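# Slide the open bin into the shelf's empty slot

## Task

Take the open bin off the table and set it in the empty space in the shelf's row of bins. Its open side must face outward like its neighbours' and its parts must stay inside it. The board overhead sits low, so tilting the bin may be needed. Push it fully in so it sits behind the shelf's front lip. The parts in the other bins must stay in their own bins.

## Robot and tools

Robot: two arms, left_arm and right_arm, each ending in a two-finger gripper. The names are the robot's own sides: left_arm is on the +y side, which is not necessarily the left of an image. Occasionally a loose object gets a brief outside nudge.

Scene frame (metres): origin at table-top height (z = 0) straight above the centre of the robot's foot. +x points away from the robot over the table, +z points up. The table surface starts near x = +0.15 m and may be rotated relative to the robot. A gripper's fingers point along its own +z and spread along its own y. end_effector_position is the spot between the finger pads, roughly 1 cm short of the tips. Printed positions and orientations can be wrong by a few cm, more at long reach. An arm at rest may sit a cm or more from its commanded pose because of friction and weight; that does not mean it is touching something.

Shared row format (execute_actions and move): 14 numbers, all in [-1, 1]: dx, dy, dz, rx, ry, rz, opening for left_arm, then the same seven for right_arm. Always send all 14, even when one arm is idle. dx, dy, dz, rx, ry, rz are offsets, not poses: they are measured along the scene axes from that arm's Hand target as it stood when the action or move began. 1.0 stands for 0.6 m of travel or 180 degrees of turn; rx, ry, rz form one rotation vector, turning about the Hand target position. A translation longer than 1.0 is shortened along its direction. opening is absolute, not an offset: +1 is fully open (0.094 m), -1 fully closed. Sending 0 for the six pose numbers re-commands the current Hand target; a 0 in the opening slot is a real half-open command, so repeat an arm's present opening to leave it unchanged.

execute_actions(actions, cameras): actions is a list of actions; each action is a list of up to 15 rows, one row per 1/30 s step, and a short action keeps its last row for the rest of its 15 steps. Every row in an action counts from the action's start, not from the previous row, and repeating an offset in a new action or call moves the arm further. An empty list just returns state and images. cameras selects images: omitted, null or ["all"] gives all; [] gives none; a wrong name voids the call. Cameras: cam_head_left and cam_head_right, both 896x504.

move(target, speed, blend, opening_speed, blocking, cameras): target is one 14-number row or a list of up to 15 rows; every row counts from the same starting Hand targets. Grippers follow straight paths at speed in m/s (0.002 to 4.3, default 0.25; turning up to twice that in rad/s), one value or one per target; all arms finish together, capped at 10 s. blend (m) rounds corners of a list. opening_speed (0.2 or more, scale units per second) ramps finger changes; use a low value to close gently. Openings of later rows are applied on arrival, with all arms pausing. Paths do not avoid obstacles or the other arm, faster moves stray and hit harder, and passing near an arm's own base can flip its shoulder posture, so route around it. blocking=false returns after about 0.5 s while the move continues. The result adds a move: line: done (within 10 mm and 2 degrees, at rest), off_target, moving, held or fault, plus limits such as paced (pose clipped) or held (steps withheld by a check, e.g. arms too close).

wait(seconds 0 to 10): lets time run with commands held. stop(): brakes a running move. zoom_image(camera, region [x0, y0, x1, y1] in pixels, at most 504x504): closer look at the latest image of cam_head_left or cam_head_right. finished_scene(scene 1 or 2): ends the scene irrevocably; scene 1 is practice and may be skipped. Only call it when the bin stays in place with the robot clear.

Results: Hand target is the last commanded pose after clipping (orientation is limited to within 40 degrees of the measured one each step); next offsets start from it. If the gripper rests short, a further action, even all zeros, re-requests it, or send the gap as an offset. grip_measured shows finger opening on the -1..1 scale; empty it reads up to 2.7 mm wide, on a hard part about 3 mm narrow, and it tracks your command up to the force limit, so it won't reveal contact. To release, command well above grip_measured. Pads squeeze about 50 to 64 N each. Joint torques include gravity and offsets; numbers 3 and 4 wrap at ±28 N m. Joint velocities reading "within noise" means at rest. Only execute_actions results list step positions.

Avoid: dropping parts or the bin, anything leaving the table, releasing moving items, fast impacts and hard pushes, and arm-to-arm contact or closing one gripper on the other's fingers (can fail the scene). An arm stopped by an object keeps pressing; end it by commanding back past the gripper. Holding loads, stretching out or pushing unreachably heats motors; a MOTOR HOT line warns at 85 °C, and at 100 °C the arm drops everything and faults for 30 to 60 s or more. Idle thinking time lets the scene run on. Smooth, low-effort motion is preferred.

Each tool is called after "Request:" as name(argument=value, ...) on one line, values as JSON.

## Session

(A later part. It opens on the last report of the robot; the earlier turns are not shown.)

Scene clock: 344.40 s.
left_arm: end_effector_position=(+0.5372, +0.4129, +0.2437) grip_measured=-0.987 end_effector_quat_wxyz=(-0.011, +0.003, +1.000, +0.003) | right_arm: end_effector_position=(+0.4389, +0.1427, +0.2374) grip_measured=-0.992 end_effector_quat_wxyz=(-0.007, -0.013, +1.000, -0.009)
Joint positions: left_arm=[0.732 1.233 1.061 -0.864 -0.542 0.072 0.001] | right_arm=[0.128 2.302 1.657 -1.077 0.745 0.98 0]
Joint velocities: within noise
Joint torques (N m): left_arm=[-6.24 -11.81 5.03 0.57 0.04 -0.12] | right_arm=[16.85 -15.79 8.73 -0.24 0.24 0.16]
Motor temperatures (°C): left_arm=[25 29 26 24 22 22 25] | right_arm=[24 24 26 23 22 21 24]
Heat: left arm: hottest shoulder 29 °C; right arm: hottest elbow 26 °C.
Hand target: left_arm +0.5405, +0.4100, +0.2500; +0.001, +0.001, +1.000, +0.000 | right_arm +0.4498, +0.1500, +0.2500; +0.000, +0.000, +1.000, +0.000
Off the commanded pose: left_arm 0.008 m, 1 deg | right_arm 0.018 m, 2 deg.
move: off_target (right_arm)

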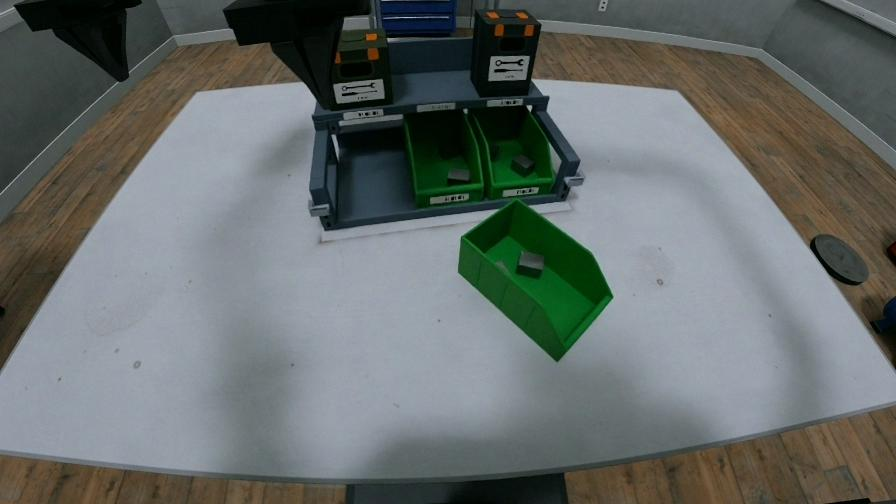

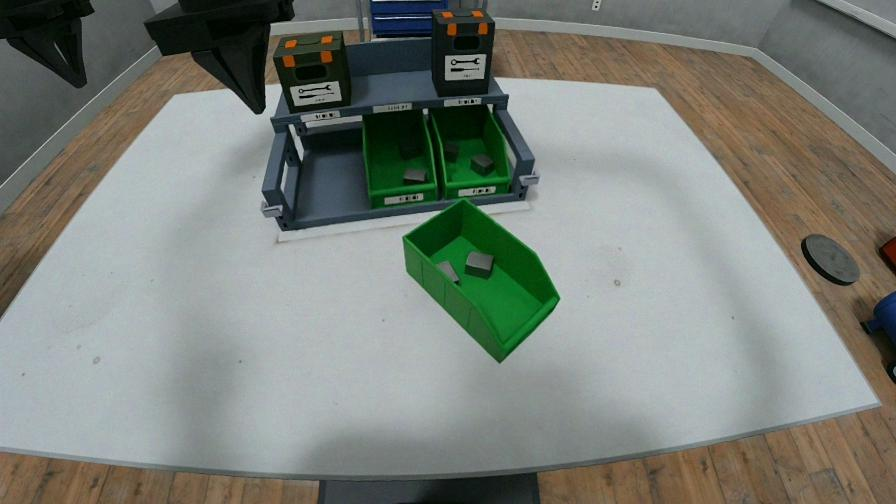

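Request:
zoom_image(camera="cam_head_left", region=[284, 50, 384, 130])

Request:
zoom_image(camera="cam_head_right", region=[210, 50, 310, 130])

Request:
zoom_image(camera="cam_head_left", region=[70, 20, 170, 100])

Request:
zoom_image(camera="cam_head_right", region=[30, 20, 130, 100])

Scaled by 5.040 from the camera's 896x504 image, which has a finer 1280x720 frame.

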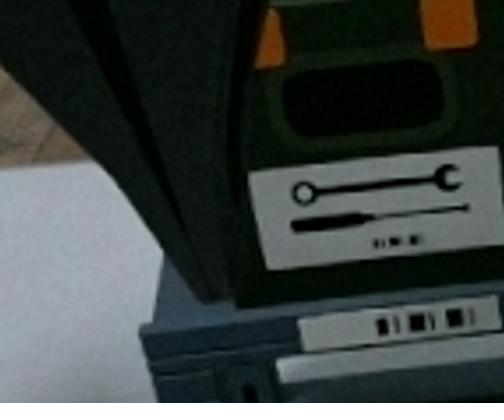

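Scaled by 5.040 from the camera's 896x504 image, which has a finer 1280x720 frame.

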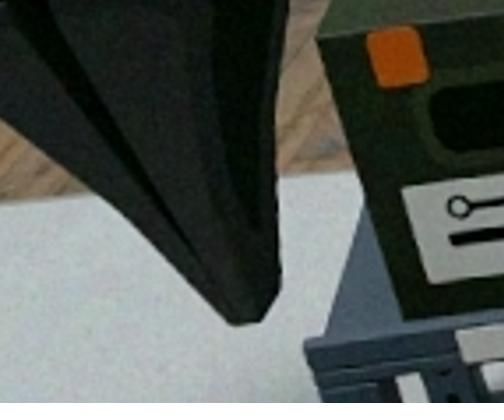

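Scaled by 5.040 from the camera's 896x504 image, which has a finer 1280x720 frame.

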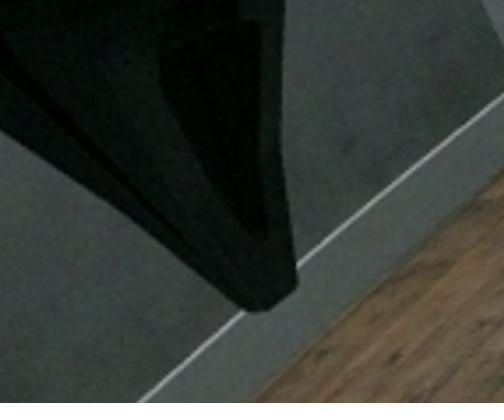

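Scaled by 5.040 from the camera's 896x504 image, which has a finer 1280x720 frame.

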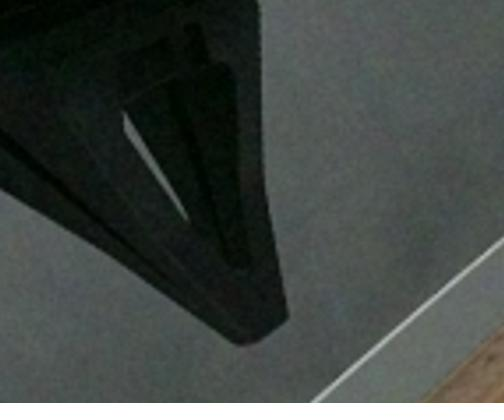

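Request:
move(target=[[-0.13,-0.3,0,0,0,0,-1,0.12,-0.61,0,0,0,0,-1],[-0.13,-0.3,-0.32,0,0,0,-1,0.12,-0.61,-0.32,0,0,0,-1]], speed=0.3)

Scene clock: 415.10 s.
left_arm: end_effector_position=(+0.4498, +0.2243, +0.0563) grip_measured=-0.987 end_effector_quat_wxyz=(-0.011, +0.008, +1.000, +0.000) | right_arm: end_effector_position=(+0.5092, -0.2108, +0.0576) grip_measured=-0.992 end_effector_quat_wxyz=(-0.011, -0.004, +1.000, -0.001)
Joint positions: left_arm=[0.592 1.781 0.846 -0.18 -0.603 -0.064 0.001] | right_arm=[-0.572 1.832 1.029 -0.324 0.612 0.094 0]
Joint velocities: within noise
Joint torques (N m): left_arm=[-7.59 -11.16 2.39 0.54 0.06 -0.02] | right_arm=[9.05 -13.63 3.62 0.76 0.04 -0.17]
Motor temperatures (°C): left_arm=[25 27 26 24 22 22 25] | right_arm=[25 26 28 23 22 21 25]
Heat: left arm: hottest shoulder 27 °C; right arm: hottest elbow 28 °C.
Hand target: left_arm +0.4624, +0.2300, +0.0580; +0.001, +0.001, +1.000, +0.000 | right_arm +0.5219, -0.2160, +0.0580; +0.000, +0.000, +1.000, +0.000
Off the commanded pose: left_arm 0.014 m, 2 deg | right_arm 0.014 m, 1 deg.
move: off_target (left_arm, right_arm)

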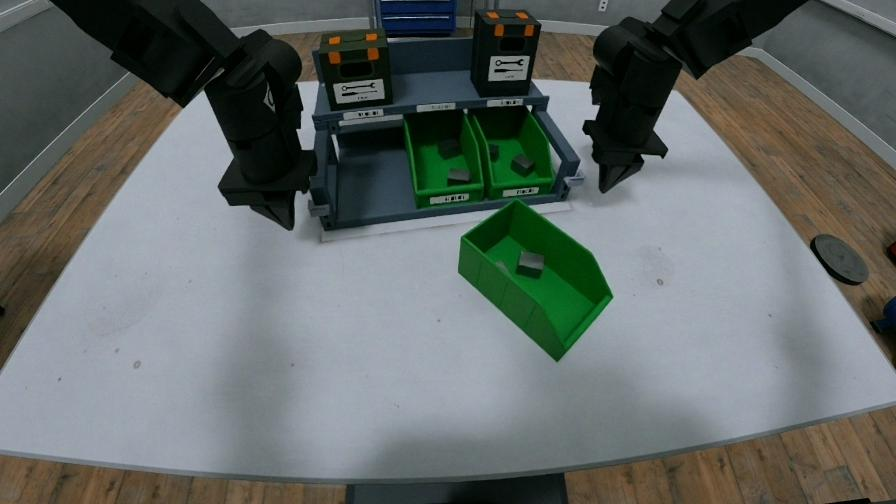

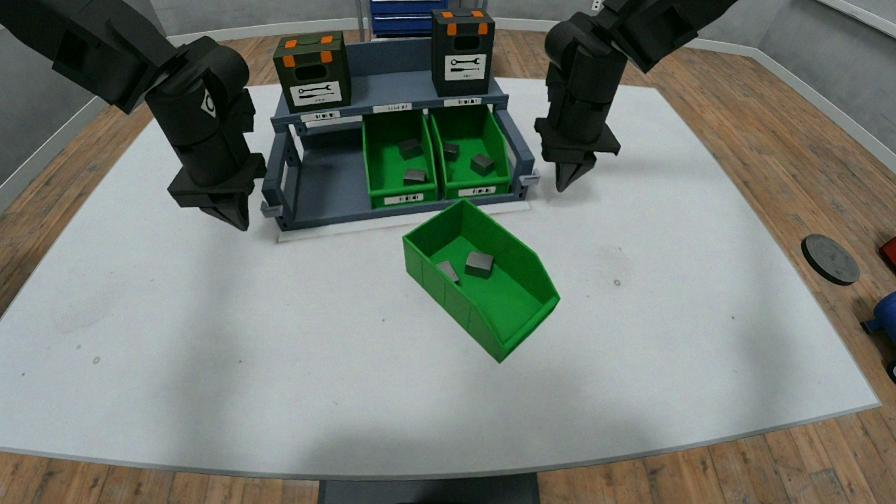

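Request:
zoom_image(camera="cam_head_left", region=[260, 160, 360, 240])

Request:
zoom_image(camera="cam_head_right", region=[210, 160, 310, 240])

Request:
zoom_image(camera="cam_head_left", region=[540, 140, 640, 220])

Request:
zoom_image(camera="cam_head_right", region=[500, 140, 600, 220])

Scaled by 5.040 from the camera's 896x504 image, which has a finer 1280x720 frame.

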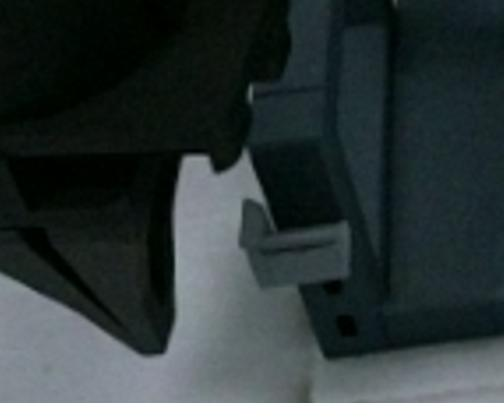

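Scaled by 5.040 from the camera's 896x504 image, which has a finer 1280x720 frame.

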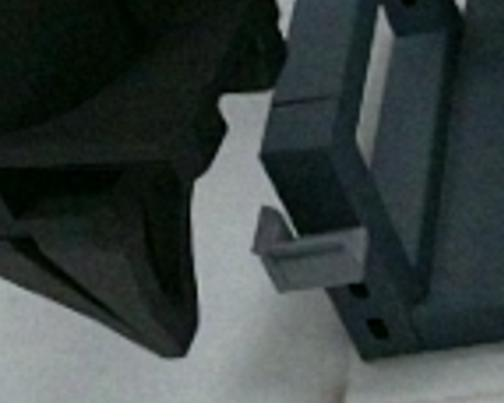

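Scaled by 5.040 from the camera's 896x504 image, which has a finer 1280x720 frame.

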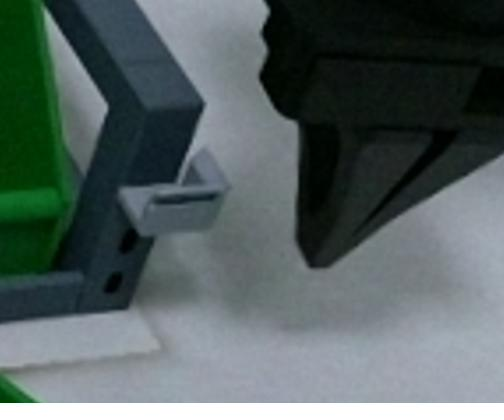

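Scaled by 5.040 from the camera's 896x504 image, which has a finer 1280x720 frame.

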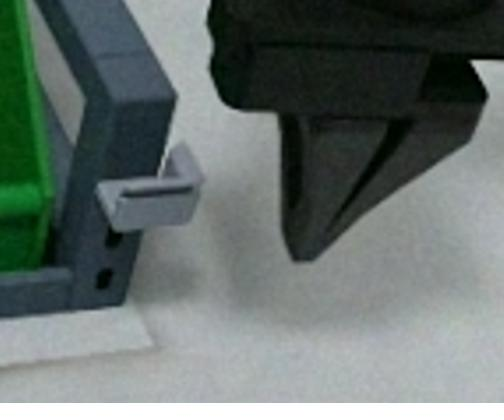

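Request:
zoom_image(camera="cam_head_left", region=[440, 180, 640, 380])

Request:
zoom_image(camera="cam_head_right", region=[390, 180, 590, 380])

Scaled by 2.520 from the camera's 896x504 image, which has a finer 1280x720 frame.

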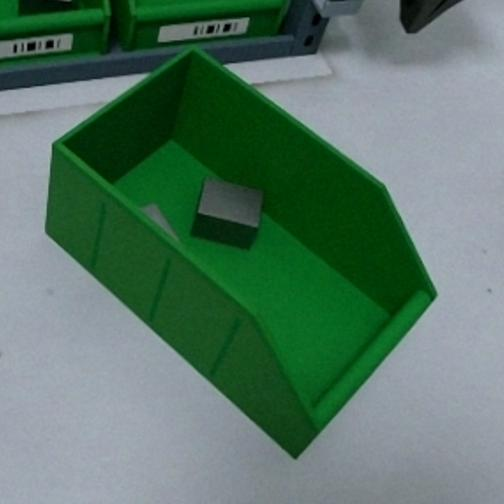

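Scaled by 2.520 from the camera's 896x504 image, which has a finer 1280x720 frame.

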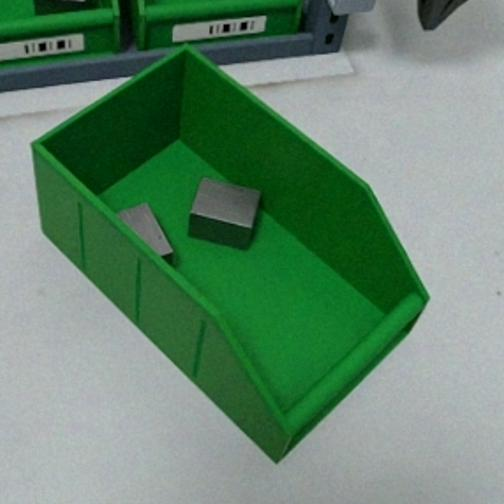

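Request:
move(target=[[-0.1,0.1,0.25,0,0,0,-1,0,0,0.25,0,0,0,1],[-0.1,0.1,0.25,0,0,0,-1,-0.3832,0.1267,0.12,0.0513,-0.0258,-0.2953,1]], speed=0.25)

Scene clock: 574.63 s.
left_arm: end_effector_position=(+0.4062, +0.2965, +0.2060) grip_measured=-0.987 end_effector_quat_wxyz=(+0.003, -0.006, +1.000, +0.003) | right_arm: end_effector_position=(+0.2905, -0.1466, +0.1264) grip_measured=+0.998 end_effector_quat_wxyz=(+0.035, +0.443, +0.893, +0.068)
Joint positions: left_arm=[0.497 1.224 0.64 -0.559 -0.652 -0.18 0.001] | right_arm=[-0.224 1.797 0.432 0.198 0.701 1.297 0.094]
Joint velocities: within noise
Joint torques (N m): left_arm=[-6.59 -6.48 3.64 -0.27 -0.1 -0.19] | right_arm=[10.29 -7 0.49 1.06 0.24 0.11]
Motor temperatures (°C): left_arm=[25 28 25 24 22 22 25] | right_arm=[24 25 25 23 22 21 25]
Heat: left arm: hottest shoulder 28 °C; right arm: hottest shoulder 25 °C.
Hand target: left_arm +0.4024, +0.2900, +0.2080; +0.001, +0.001, +1.000, +0.000 | right_arm +0.2921, -0.1399, +0.1300; +0.039, +0.447, +0.890, +0.077
Off the commanded pose: left_arm 0.008 m, 1 deg | right_arm 0.008 m, 1 deg.
move: done

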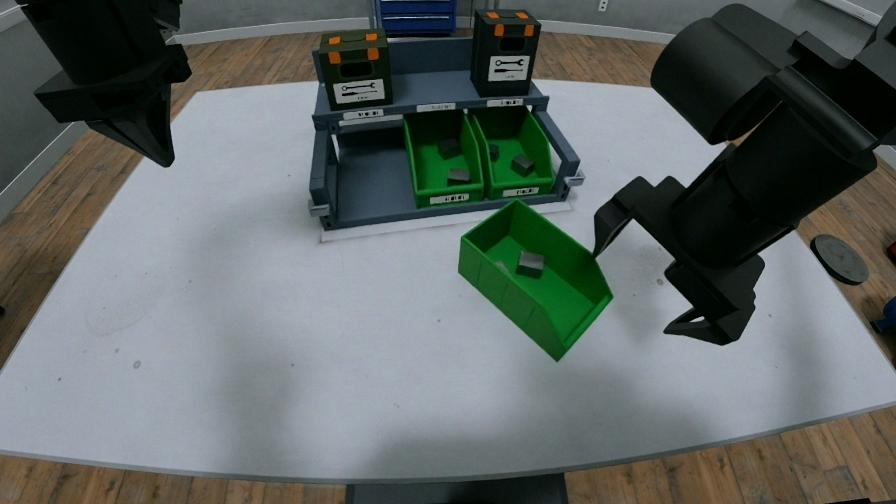

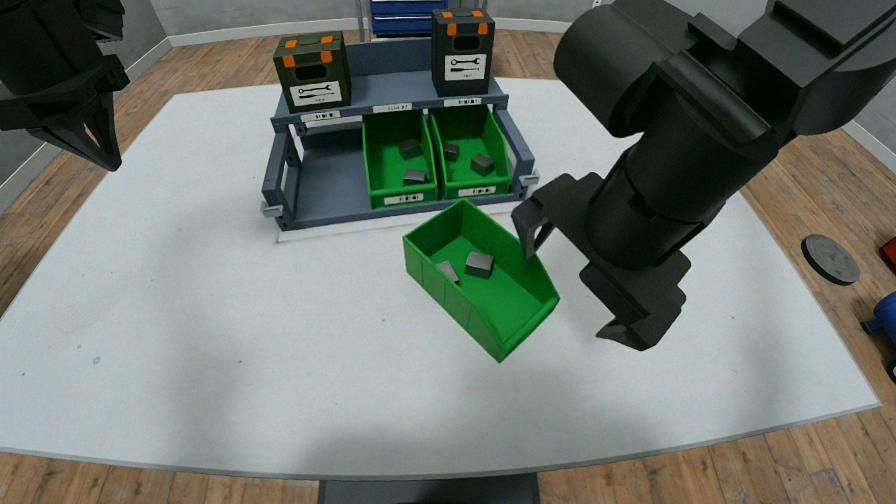

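Request:
move(target=[-0.1,0.1,0,0,0,0,-1,0.0333,0.0217,-0.1,0,0,0,1], speed=0.2)

Request:
zoom_image(camera="cam_head_left", region=[500, 200, 720, 400])

Request:
zoom_image(camera="cam_head_right", region=[440, 200, 660, 400])

Scene clock: 590.33 s.
left_arm: end_effector_position=(+0.3425, +0.3470, +0.2102) grip_measured=-0.987 end_effector_quat_wxyz=(+0.000, +0.002, +1.000, -0.002) | right_arm: end_effector_position=(+0.3118, -0.1232, +0.0745) grip_measured=+0.998 end_effector_quat_wxyz=(+0.038, +0.448, +0.890, +0.080)
Joint positions: left_arm=[0.626 0.971 0.456 -0.552 -0.584 -0.024 0.001] | right_arm=[-0.315 1.993 0.531 0.389 0.65 1.187 0.094]
Joint velocities: within noise
Joint torques (N m): left_arm=[-1.2 -5.07 3.67 0.66 0.06 -0.02] | right_arm=[8.06 -9.23 -0.91 1.09 0.04 -0.2]
Motor temperatures (°C): left_arm=[25 27 25 24 22 22 25] | right_arm=[24 25 25 23 22 21 24]
Heat: left arm: hottest shoulder 27 °C; right arm: hottest shoulder 25 °C.
Hand target: left_arm +0.3423, +0.3499, +0.2080; +0.001, +0.001, +1.000, +0.000 | right_arm +0.3119, -0.1270, +0.0700; +0.039, +0.447, +0.890, +0.077
Off the commanded pose: left_arm 0.004 m, 0 deg | right_arm 0.006 m, 0 deg.
move: done

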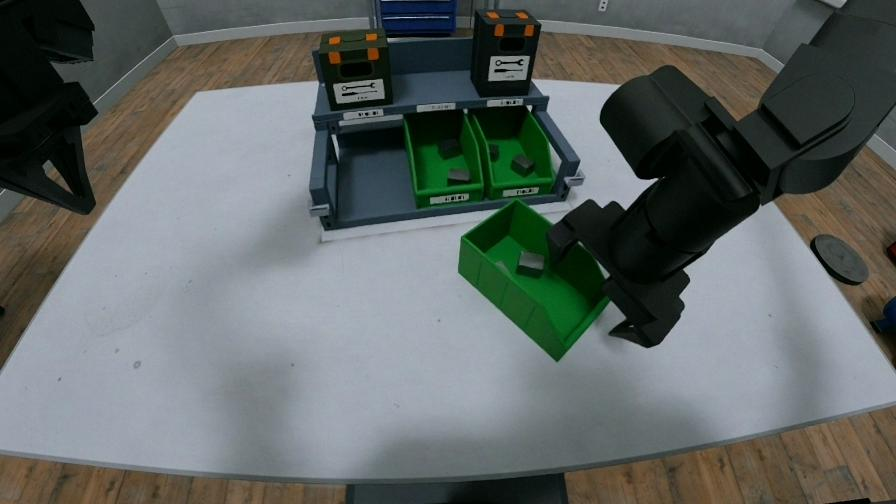

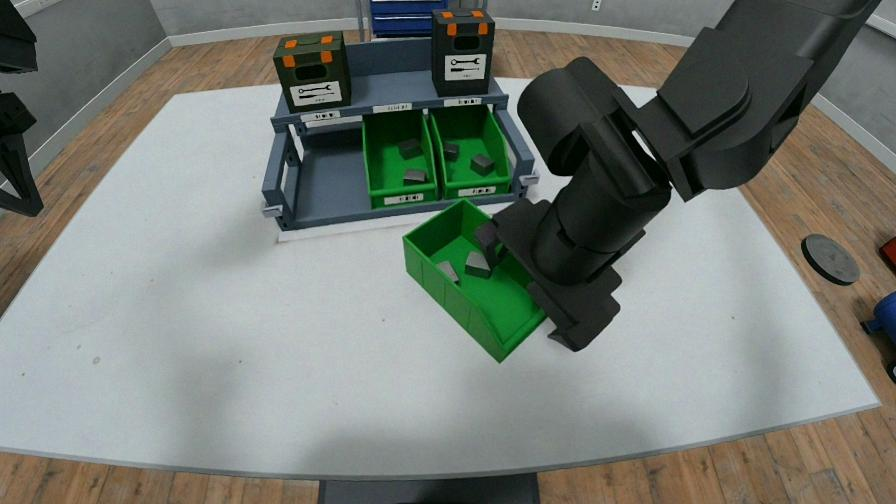

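Scaled by 2.291 from the camera's 896x504 image, which has a finer 1280x720 frame.

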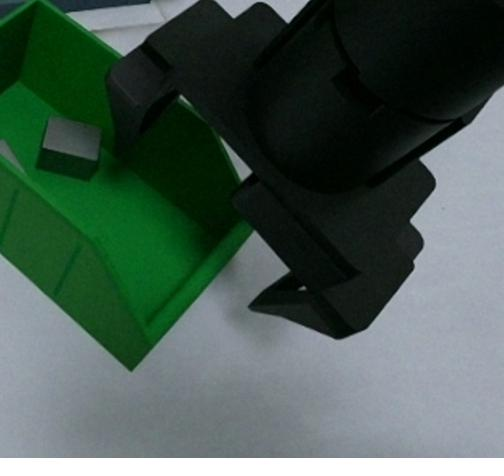

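Scaled by 2.291 from the camera's 896x504 image, which has a finer 1280x720 frame.

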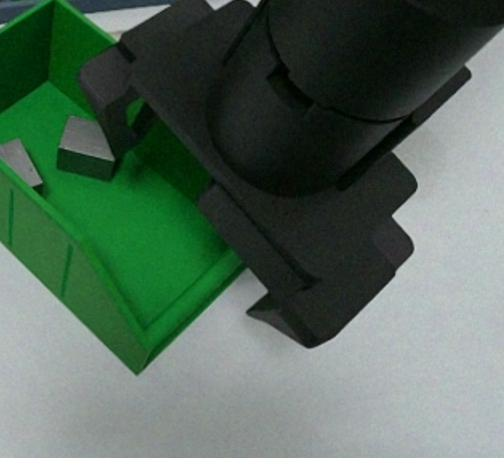

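Request:
move(target=[0,0,0,0,0,0,-1,-0.0283,-0.0167,-0.04,0,0,0,1], speed=0.15)

Request:
zoom_image(camera="cam_head_left", region=[500, 200, 720, 400])

Request:
zoom_image(camera="cam_head_right", region=[440, 200, 660, 400])

Scene clock: 631.07 s.
left_arm: end_effector_position=(+0.3425, +0.3470, +0.2102) grip_measured=-0.987 end_effector_quat_wxyz=(+0.000, +0.003, +1.000, -0.002) | right_arm: end_effector_position=(+0.2995, -0.1301, +0.0504) grip_measured=+0.998 end_effector_quat_wxyz=(+0.041, +0.449, +0.889, +0.083)
Joint positions: left_arm=[0.626 0.971 0.456 -0.552 -0.584 -0.023 0.001] | right_arm=[-0.371 2.081 0.516 0.538 0.62 1.124 0.094]
Joint velocities: within noise
Joint torques (N m): left_arm=[-1.2 -5.07 3.67 0.64 0.07 -0.01] | right_arm=[8.41 -7.88 -2.4 1.26 0.03 -0.12]
Motor temperatures (°C): left_arm=[25 27 25 24 22 22 25] | right_arm=[24 25 24 23 22 21 24]
Heat: left arm: hottest shoulder 27 °C; right arm: hottest shoulder 25 °C.
Hand target: left_arm +0.3423, +0.3499, +0.2080; +0.001, +0.001, +1.000, +0.000 | right_arm +0.2949, -0.1370, +0.0460; +0.039, +0.447, +0.890, +0.077
Off the commanded pose: left_arm 0.004 m, 0 deg | right_arm 0.009 m, 1 deg.
move: done

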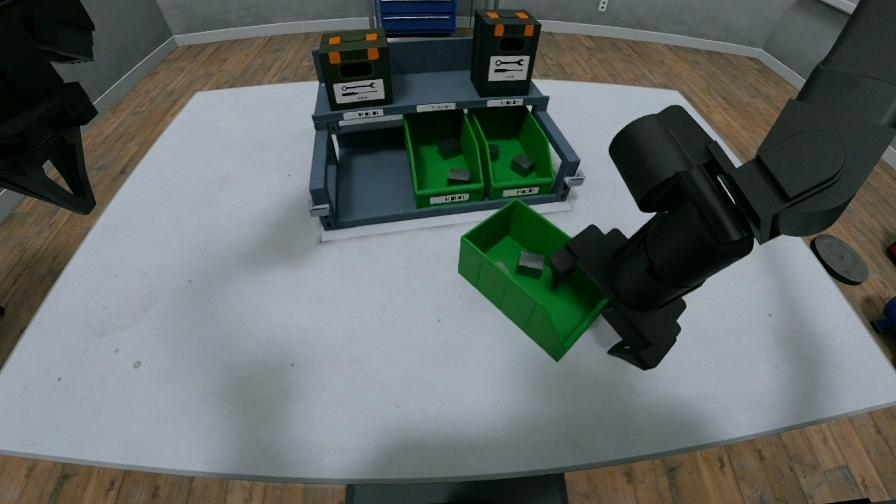

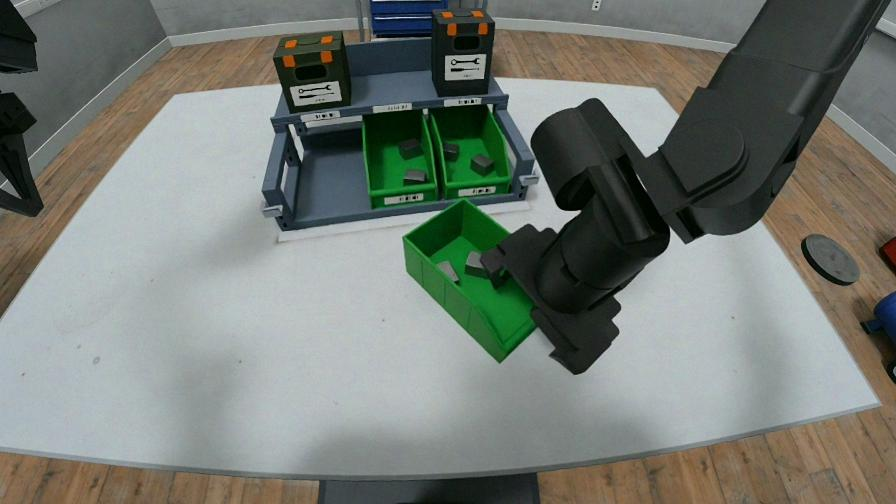

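Scaled by 2.291 from the camera's 896x504 image, which has a finer 1280x720 frame.

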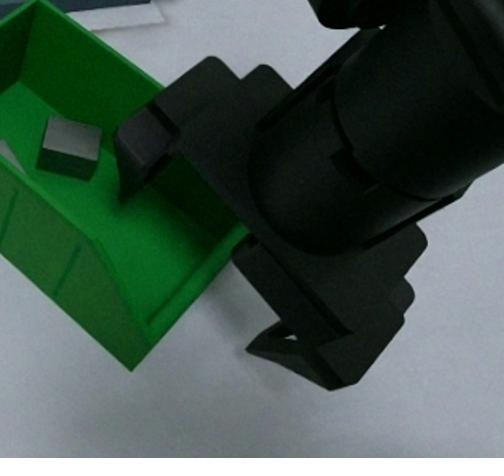

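Scaled by 2.291 from the camera's 896x504 image, which has a finer 1280x720 frame.

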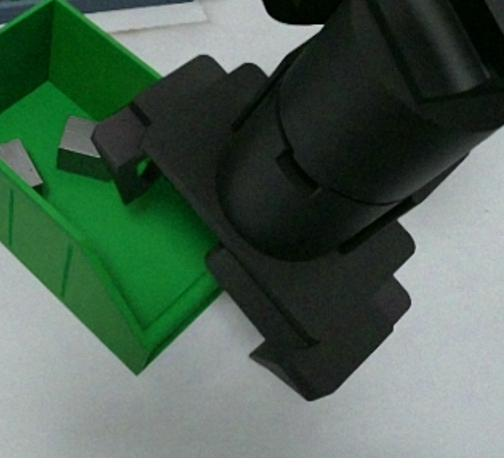

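Request:
move(target=[0,0,0,0,0,0,-1,-0.0028,-0.018,-0.0317,0,0,0,1], speed=0.1)

Request:
move(target=[0,0,0,0,0,0,-1,0,0,0,0,0,0,-0.85], opening_speed=0.7)

Request:
zoom_image(camera="cam_head_left", region=[500, 200, 720, 400])

Scene clock: 648.33 s.
left_arm: end_effector_position=(+0.3425, +0.3470, +0.2102) grip_measured=-0.987 end_effector_quat_wxyz=(+0.000, +0.003, +1.000, -0.002) | right_arm: end_effector_position=(+0.2983, -0.1415, +0.0317) grip_measured=+0.998 end_effector_quat_wxyz=(+0.041, +0.449, +0.889, +0.083)
Joint positions: left_arm=[0.626 0.971 0.456 -0.552 -0.584 -0.023 0.001] | right_arm=[-0.436 2.123 0.516 0.62 0.586 1.057 0.094]
Joint velocities: within noise
Joint torques (N m): left_arm=[-1.2 -5.07 3.67 0.65 0.06 0] | right_arm=[8 -8.35 -2.97 1.01 0.06 -0.22]
Motor temperatures (°C): left_arm=[24 27 25 24 22 22 25] | right_arm=[24 24 24 23 22 21 24]
Heat: left arm: hottest shoulder 27 °C; right arm: hottest waist 24 °C.
Hand target: left_arm +0.3423, +0.3499, +0.2080; +0.001, +0.001, +1.000, +0.000 | right_arm +0.2932, -0.1478, +0.0270; +0.039, +0.447, +0.890, +0.077
Off the commanded pose: left_arm 0.004 m, 0 deg | right_arm 0.009 m, 1 deg.
move: done

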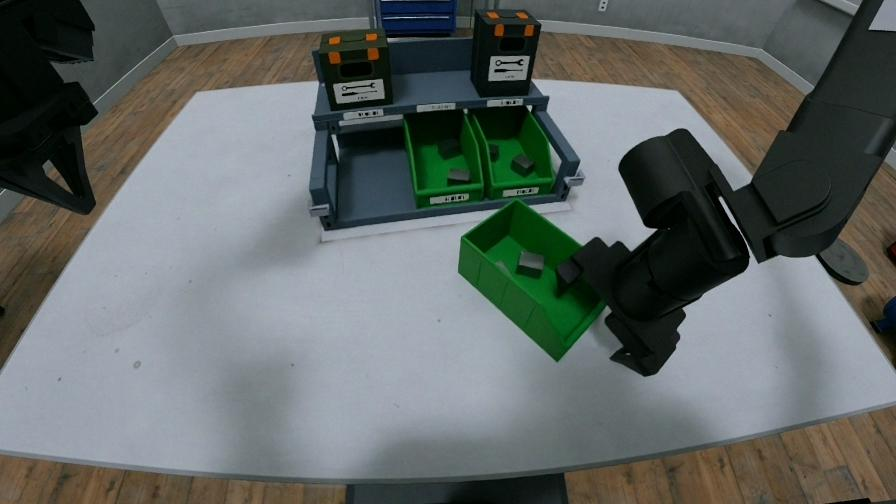

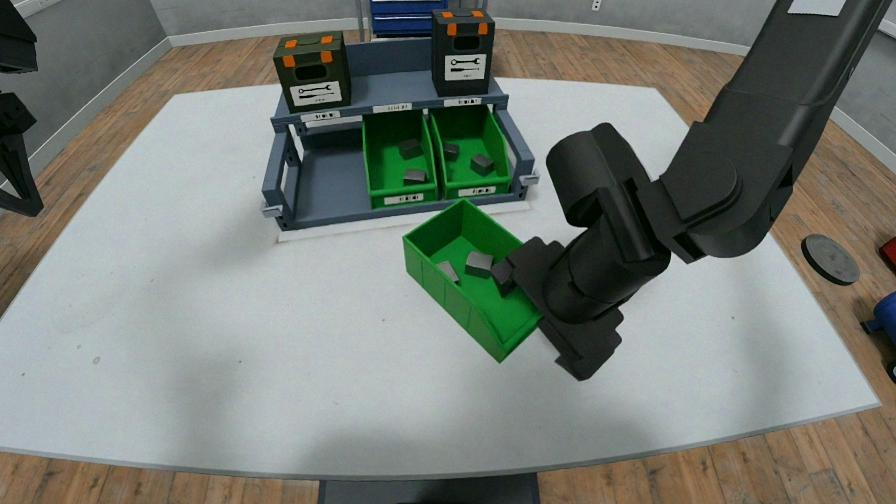

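Scene clock: 651.20 s.
left_arm: end_effector_position=(+0.3425, +0.3470, +0.2102) grip_measured=-0.987 end_effector_quat_wxyz=(+0.000, +0.003, +1.000, -0.002) | right_arm: end_effector_position=(+0.2996, -0.1402, +0.0321) grip_measured=-0.814 end_effector_quat_wxyz=(+0.042, +0.445, +0.890, +0.088)
Joint positions: left_arm=[0.626 0.971 0.456 -0.552 -0.584 -0.023 0.001] | right_arm=[-0.436 2.124 0.515 0.628 0.578 1.045 0.009]
Joint velocities: within noise
Joint torques (N m): left_arm=[-1.14 -5.07 3.67 0.65 0.06 -0.01] | right_arm=[7.53 -8.18 -2.56 0.76 0.29 -0.13]
Motor temperatures (°C): left_arm=[24 27 25 24 22 22 25] | right_arm=[24 24 24 23 22 21 24]
Heat: left arm: hottest shoulder 27 °C; right arm: hottest waist 24 °C.
Hand target: left_arm +0.3423, +0.3499, +0.2080; +0.001, +0.001, +1.000, +0.000 | right_arm +0.2932, -0.1478, +0.0270; +0.039, +0.447, +0.890, +0.077
Off the commanded pose: left_arm 0.004 m, 0 deg | right_arm 0.011 m, 1 deg.
move: off_target (right_arm)

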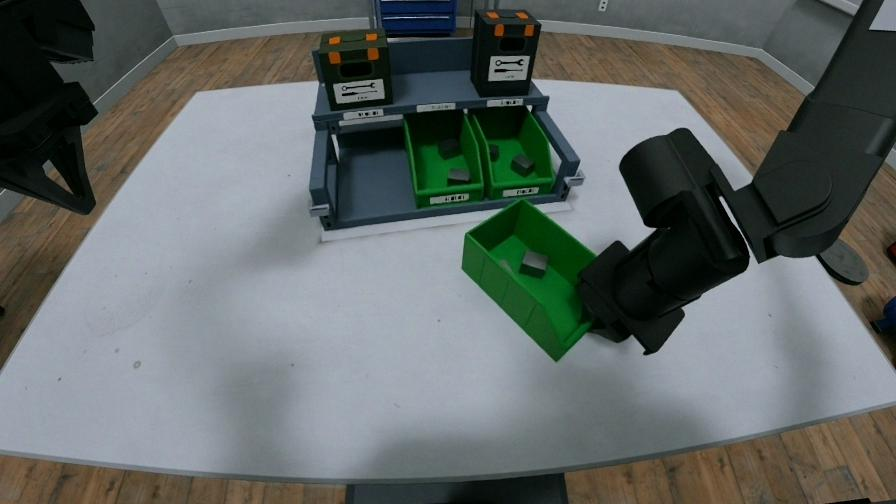

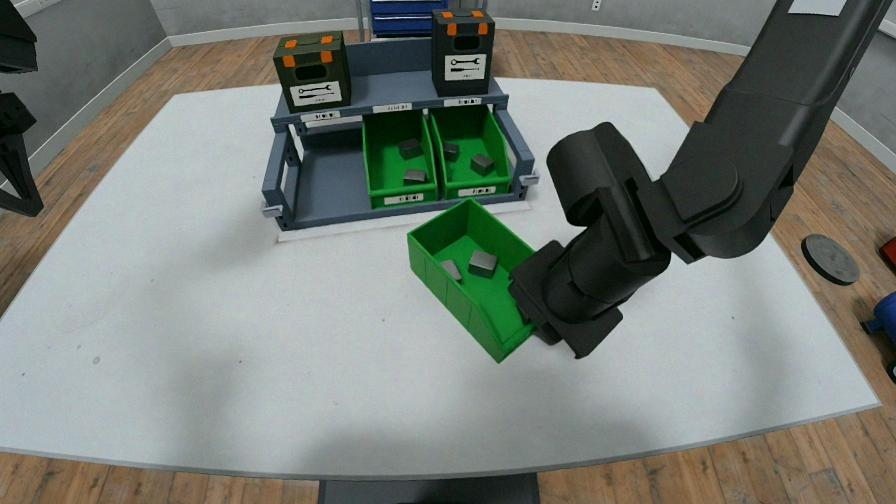

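Scaled by 2.291 from the camera's 896x504 image, which has a finer 1280x720 frame.

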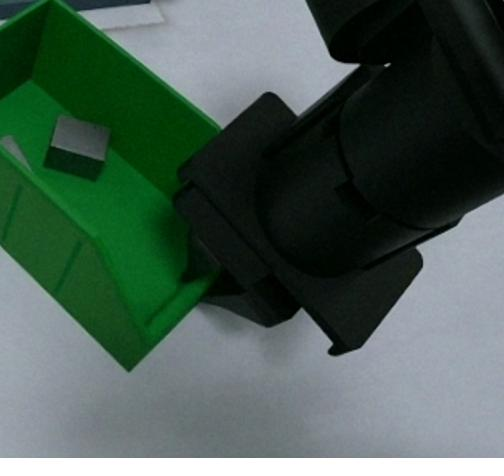

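Request:
move(target=[0,0,0,0,0,0,-1,0,0,0,0,0,0,-1], opening_speed=0.3, cameras=[])

Request:
move(target=[0,0,0,0,0,0,-1,0,0,0.1,0,0,0,-1], speed=0.1)

Request:
zoom_image(camera="cam_head_left", region=[420, 160, 640, 380])

Scene clock: 661.60 s.
left_arm: end_effector_position=(+0.3425, +0.3470, +0.2102) grip_measured=-0.987 end_effector_quat_wxyz=(+0.000, +0.003, +1.000, -0.002) | right_arm: end_effector_position=(+0.2996, -0.1402, +0.0321) grip_measured=-0.816 end_effector_quat_wxyz=(+0.042, +0.445, +0.890, +0.088)
Joint positions: left_arm=[0.626 0.971 0.456 -0.552 -0.584 -0.023 0.001] | right_arm=[-0.436 2.124 0.515 0.628 0.578 1.045 0.009]
Joint velocities: within noise
Joint torques (N m): left_arm=[-1.2 -5.07 3.67 0.65 0.07 -0.01] | right_arm=[7.88 -8.18 -2.78 0.87 0.35 -0.09]
Motor temperatures (°C): left_arm=[24 27 25 24 22 22 25] | right_arm=[24 24 24 23 22 21 25]
Heat: left arm: hottest shoulder 27 °C; right arm: hottest gripper 25 °C.
Hand target: left_arm +0.3423, +0.3499, +0.2080; +0.001, +0.001, +1.000, +0.000 | right_arm +0.2932, -0.1478, +0.0270; +0.039, +0.447, +0.890, +0.077
Off the commanded pose: left_arm 0.004 m, 0 deg | right_arm 0.011 m, 1 deg.
move: off_target (right_arm)
No camera images: "cameras" was empty.

Scene clock: 662.90 s.
left_arm: end_effector_position=(+0.3425, +0.3470, +0.2102) grip_measured=-0.987 end_effector_quat_wxyz=(+0.000, +0.003, +1.000, -0.002) | right_arm: end_effector_position=(+0.2885, -0.1564, +0.0761) grip_measured=-0.816 end_effector_quat_wxyz=(+0.034, +0.446, +0.892, +0.061)
Joint positions: left_arm=[0.626 0.971 0.456 -0.552 -0.584 -0.023 0.001] | right_arm=[-0.358 1.957 0.446 0.428 0.653 1.157 0.009]
Joint velocities: within noise
Joint torques (N m): left_arm=[-1.2 -5.07 3.66 0.64 0.06 -0.01] | right_arm=[10.58 -10.7 -1.66 0.61 -0.05 0.15]
Motor temperatures (°C): left_arm=[24 27 25 24 22 22 25] | right_arm=[24 24 24 23 22 21 25]
Heat: left arm: hottest shoulder 27 °C; right arm: hottest gripper 25 °C.
Hand target: left_arm +0.3423, +0.3499, +0.2080; +0.001, +0.001, +1.000, +0.000 | right_arm +0.2932, -0.1477, +0.0869; +0.039, +0.447, +0.890, +0.077
Off the commanded pose: left_arm 0.004 m, 0 deg | right_arm 0.015 m, 2 deg.
move: off_target (right_arm)

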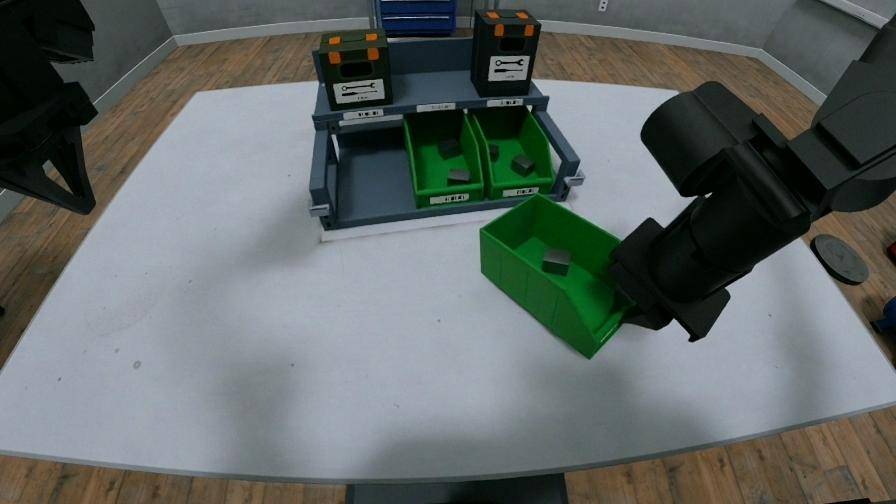

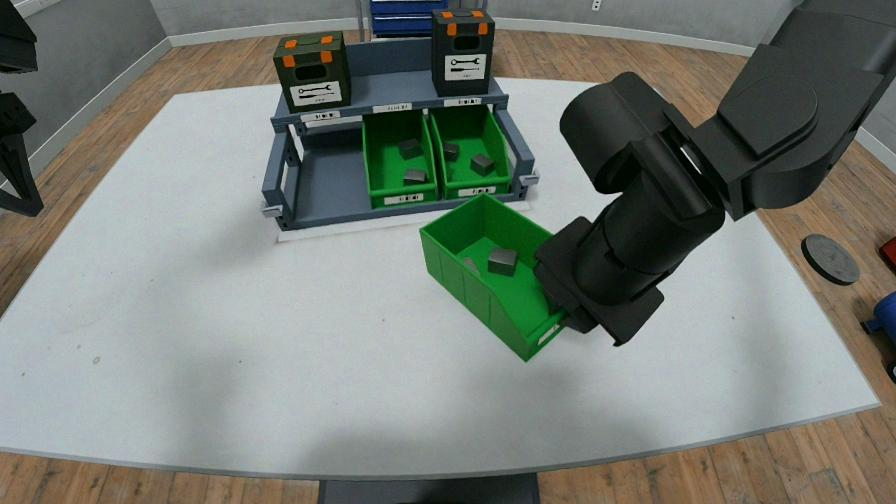

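Scaled by 2.291 from the camera's 896x504 image, which has a finer 1280x720 frame.

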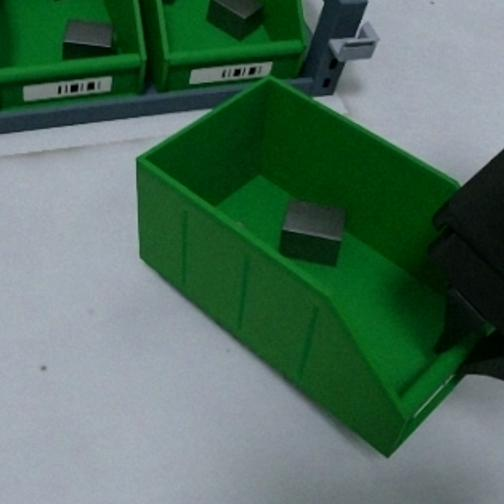

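Request:
move(target=[0,0,0,0,0,0,-1,-0.03,0.1128,0.0167,0,0,-0.1556,-1], speed=0.15)

Request:
zoom_image(camera="cam_head_left", region=[400, 160, 620, 380])

Scene clock: 707.30 s.
left_arm: end_effector_position=(+0.3425, +0.3470, +0.2102) grip_measured=-0.987 end_effector_quat_wxyz=(+0.000, +0.003, +1.000, -0.002) | right_arm: end_effector_position=(+0.2730, -0.0920, +0.0887) grip_measured=-0.816 end_effector_quat_wxyz=(+0.053, +0.650, +0.756, +0.051)
Joint positions: left_arm=[0.626 0.971 0.456 -0.552 -0.584 -0.023 0.001] | right_arm=[-0.135 2.098 0.571 0.264 0.817 1.918 0.009]
Joint velocities: within noise
Joint torques (N m): left_arm=[-1.14 -5.07 3.67 0.66 0.06 -0.01] | right_arm=[12.57 -8.94 0.64 0.13 0.53 0.08]
Motor temperatures (°C): left_arm=[24 26 25 24 22 22 25] | right_arm=[24 24 24 23 22 21 26]
Heat: left arm: hottest shoulder 26 °C; right arm: hottest gripper 26 °C.
Hand target: left_arm +0.3423, +0.3499, +0.2080; +0.001, +0.001, +1.000, +0.000 | right_arm +0.2752, -0.0801, +0.0970; +0.057, +0.649, +0.756, +0.065
Off the commanded pose: left_arm 0.004 m, 0 deg | right_arm 0.015 m, 2 deg.
move: off_target (right_arm)

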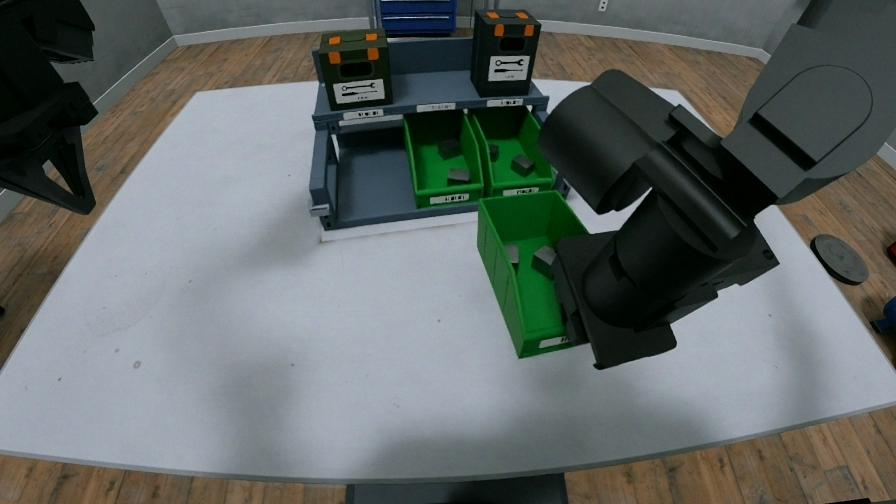

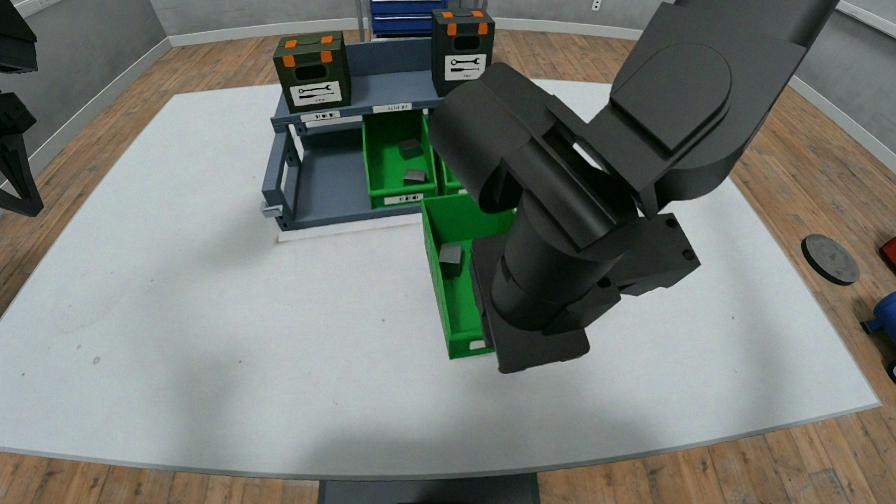

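Scaled by 2.291 from the camera's 896x504 image, which has a finer 1280x720 frame.

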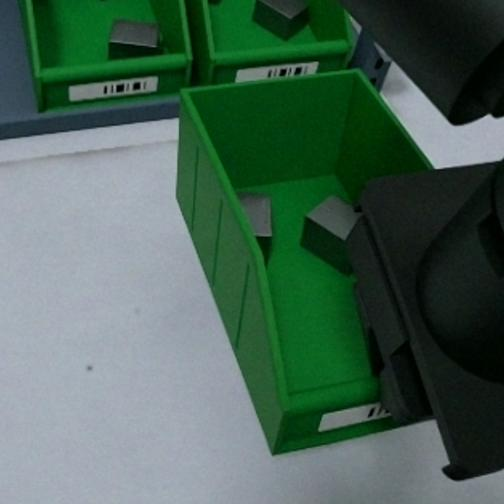

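Request:
move(target=[0,0,0,0,0,0,-1,0,0,-0.0933,0,0,0,-1], speed=0.08)

Request:
zoom_image(camera="cam_head_left", region=[400, 160, 620, 380])

Scene clock: 715.63 s.
left_arm: end_effector_position=(+0.3425, +0.3470, +0.2102) grip_measured=-0.987 end_effector_quat_wxyz=(+0.000, +0.003, +1.000, -0.002) | right_arm: end_effector_position=(+0.2682, -0.0800, +0.0454) grip_measured=-0.817 end_effector_quat_wxyz=(+0.054, +0.648, +0.758, +0.062)
Joint positions: left_arm=[0.626 0.971 0.456 -0.552 -0.584 -0.023 0.001] | right_arm=[-0.202 2.255 0.614 0.473 0.786 1.802 0.009]
Joint velocities: within noise
Joint torques (N m): left_arm=[-1.2 -5.07 3.66 0.65 0.07 -0.01] | right_arm=[9.76 -9.41 -0.32 1.21 0.01 -0.22]
Motor temperatures (°C): left_arm=[24 26 25 24 22 22 25] | right_arm=[24 24 24 23 22 21 26]
Heat: left arm: hottest shoulder 26 °C; right arm: hottest gripper 26 °C.
Hand target: left_arm +0.3423, +0.3499, +0.2080; +0.001, +0.001, +1.000, +0.000 | right_arm +0.2753, -0.0800, +0.0410; +0.057, +0.649, +0.756, +0.065
Off the commanded pose: left_arm 0.004 m, 0 deg | right_arm 0.008 m, 1 deg.
move: done

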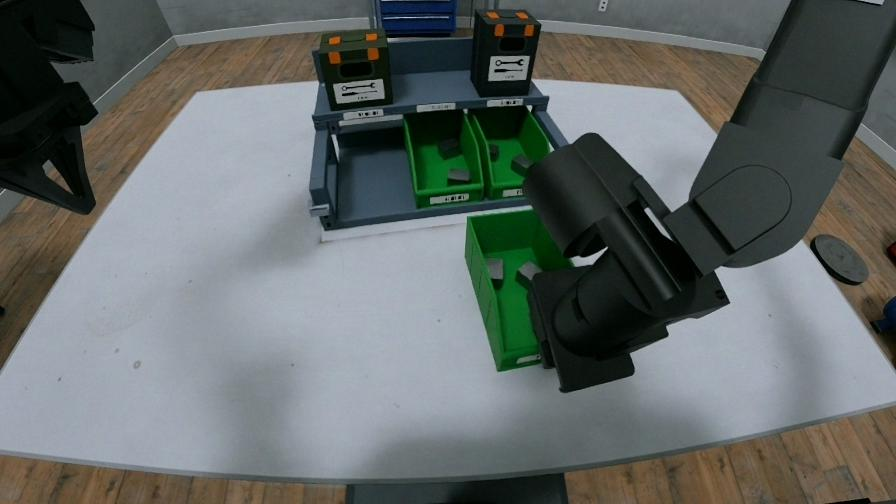

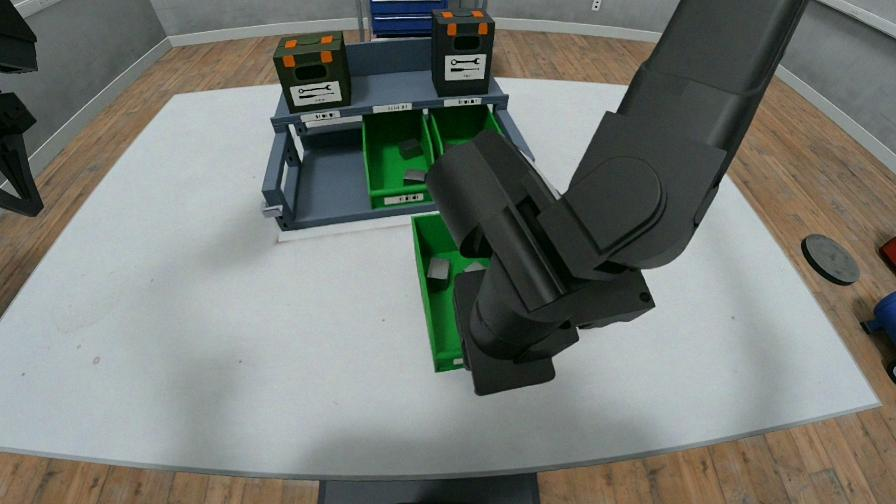

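Scaled by 2.291 from the camera's 896x504 image, which has a finer 1280x720 frame.

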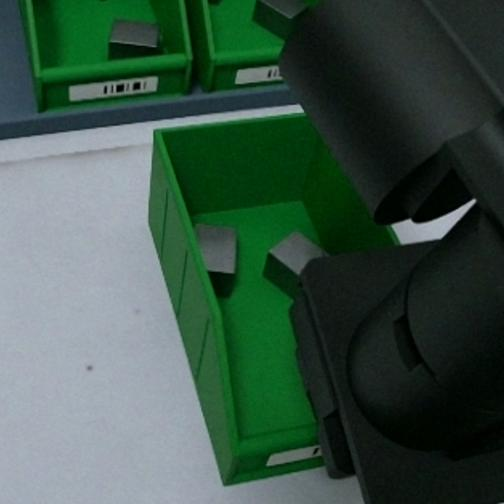

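Request:
move(target=[0,0,0,0,0,0,-1,0,0,-0.02,0,0,0,-1], speed=0.05, cameras=[])

Scene clock: 720.03 s.
left_arm: end_effector_position=(+0.3425, +0.3470, +0.2102) grip_measured=-0.987 end_effector_quat_wxyz=(+0.000, +0.003, +1.000, -0.002) | right_arm: end_effector_position=(+0.2688, -0.0791, +0.0359) grip_measured=-0.817 end_effector_quat_wxyz=(+0.055, +0.647, +0.758, +0.065)
Joint positions: left_arm=[0.626 0.971 0.456 -0.552 -0.584 -0.023 0.001] | right_arm=[-0.221 2.285 0.623 0.519 0.777 1.771 0.009]
Joint velocities: within noise
Joint torques (N m): left_arm=[-1.2 -5.07 3.66 0.65 0.06 -0.01] | right_arm=[9.35 -8.47 -0.58 1.37 0 -0.23]
Motor temperatures (°C): left_arm=[24 26 25 24 22 22 25] | right_arm=[24 24 24 23 22 21 26]
Heat: left arm: hottest shoulder 26 °C; right arm: hottest gripper 26 °C.
Hand target: left_arm +0.3423, +0.3499, +0.2080; +0.001, +0.001, +1.000, +0.000 | right_arm +0.2753, -0.0800, +0.0289; +0.057, +0.649, +0.756, +0.065
Off the commanded pose: left_arm 0.004 m, 0 deg | right_arm 0.010 m, 0 deg.
move: done
No camera images: "cameras" was empty.


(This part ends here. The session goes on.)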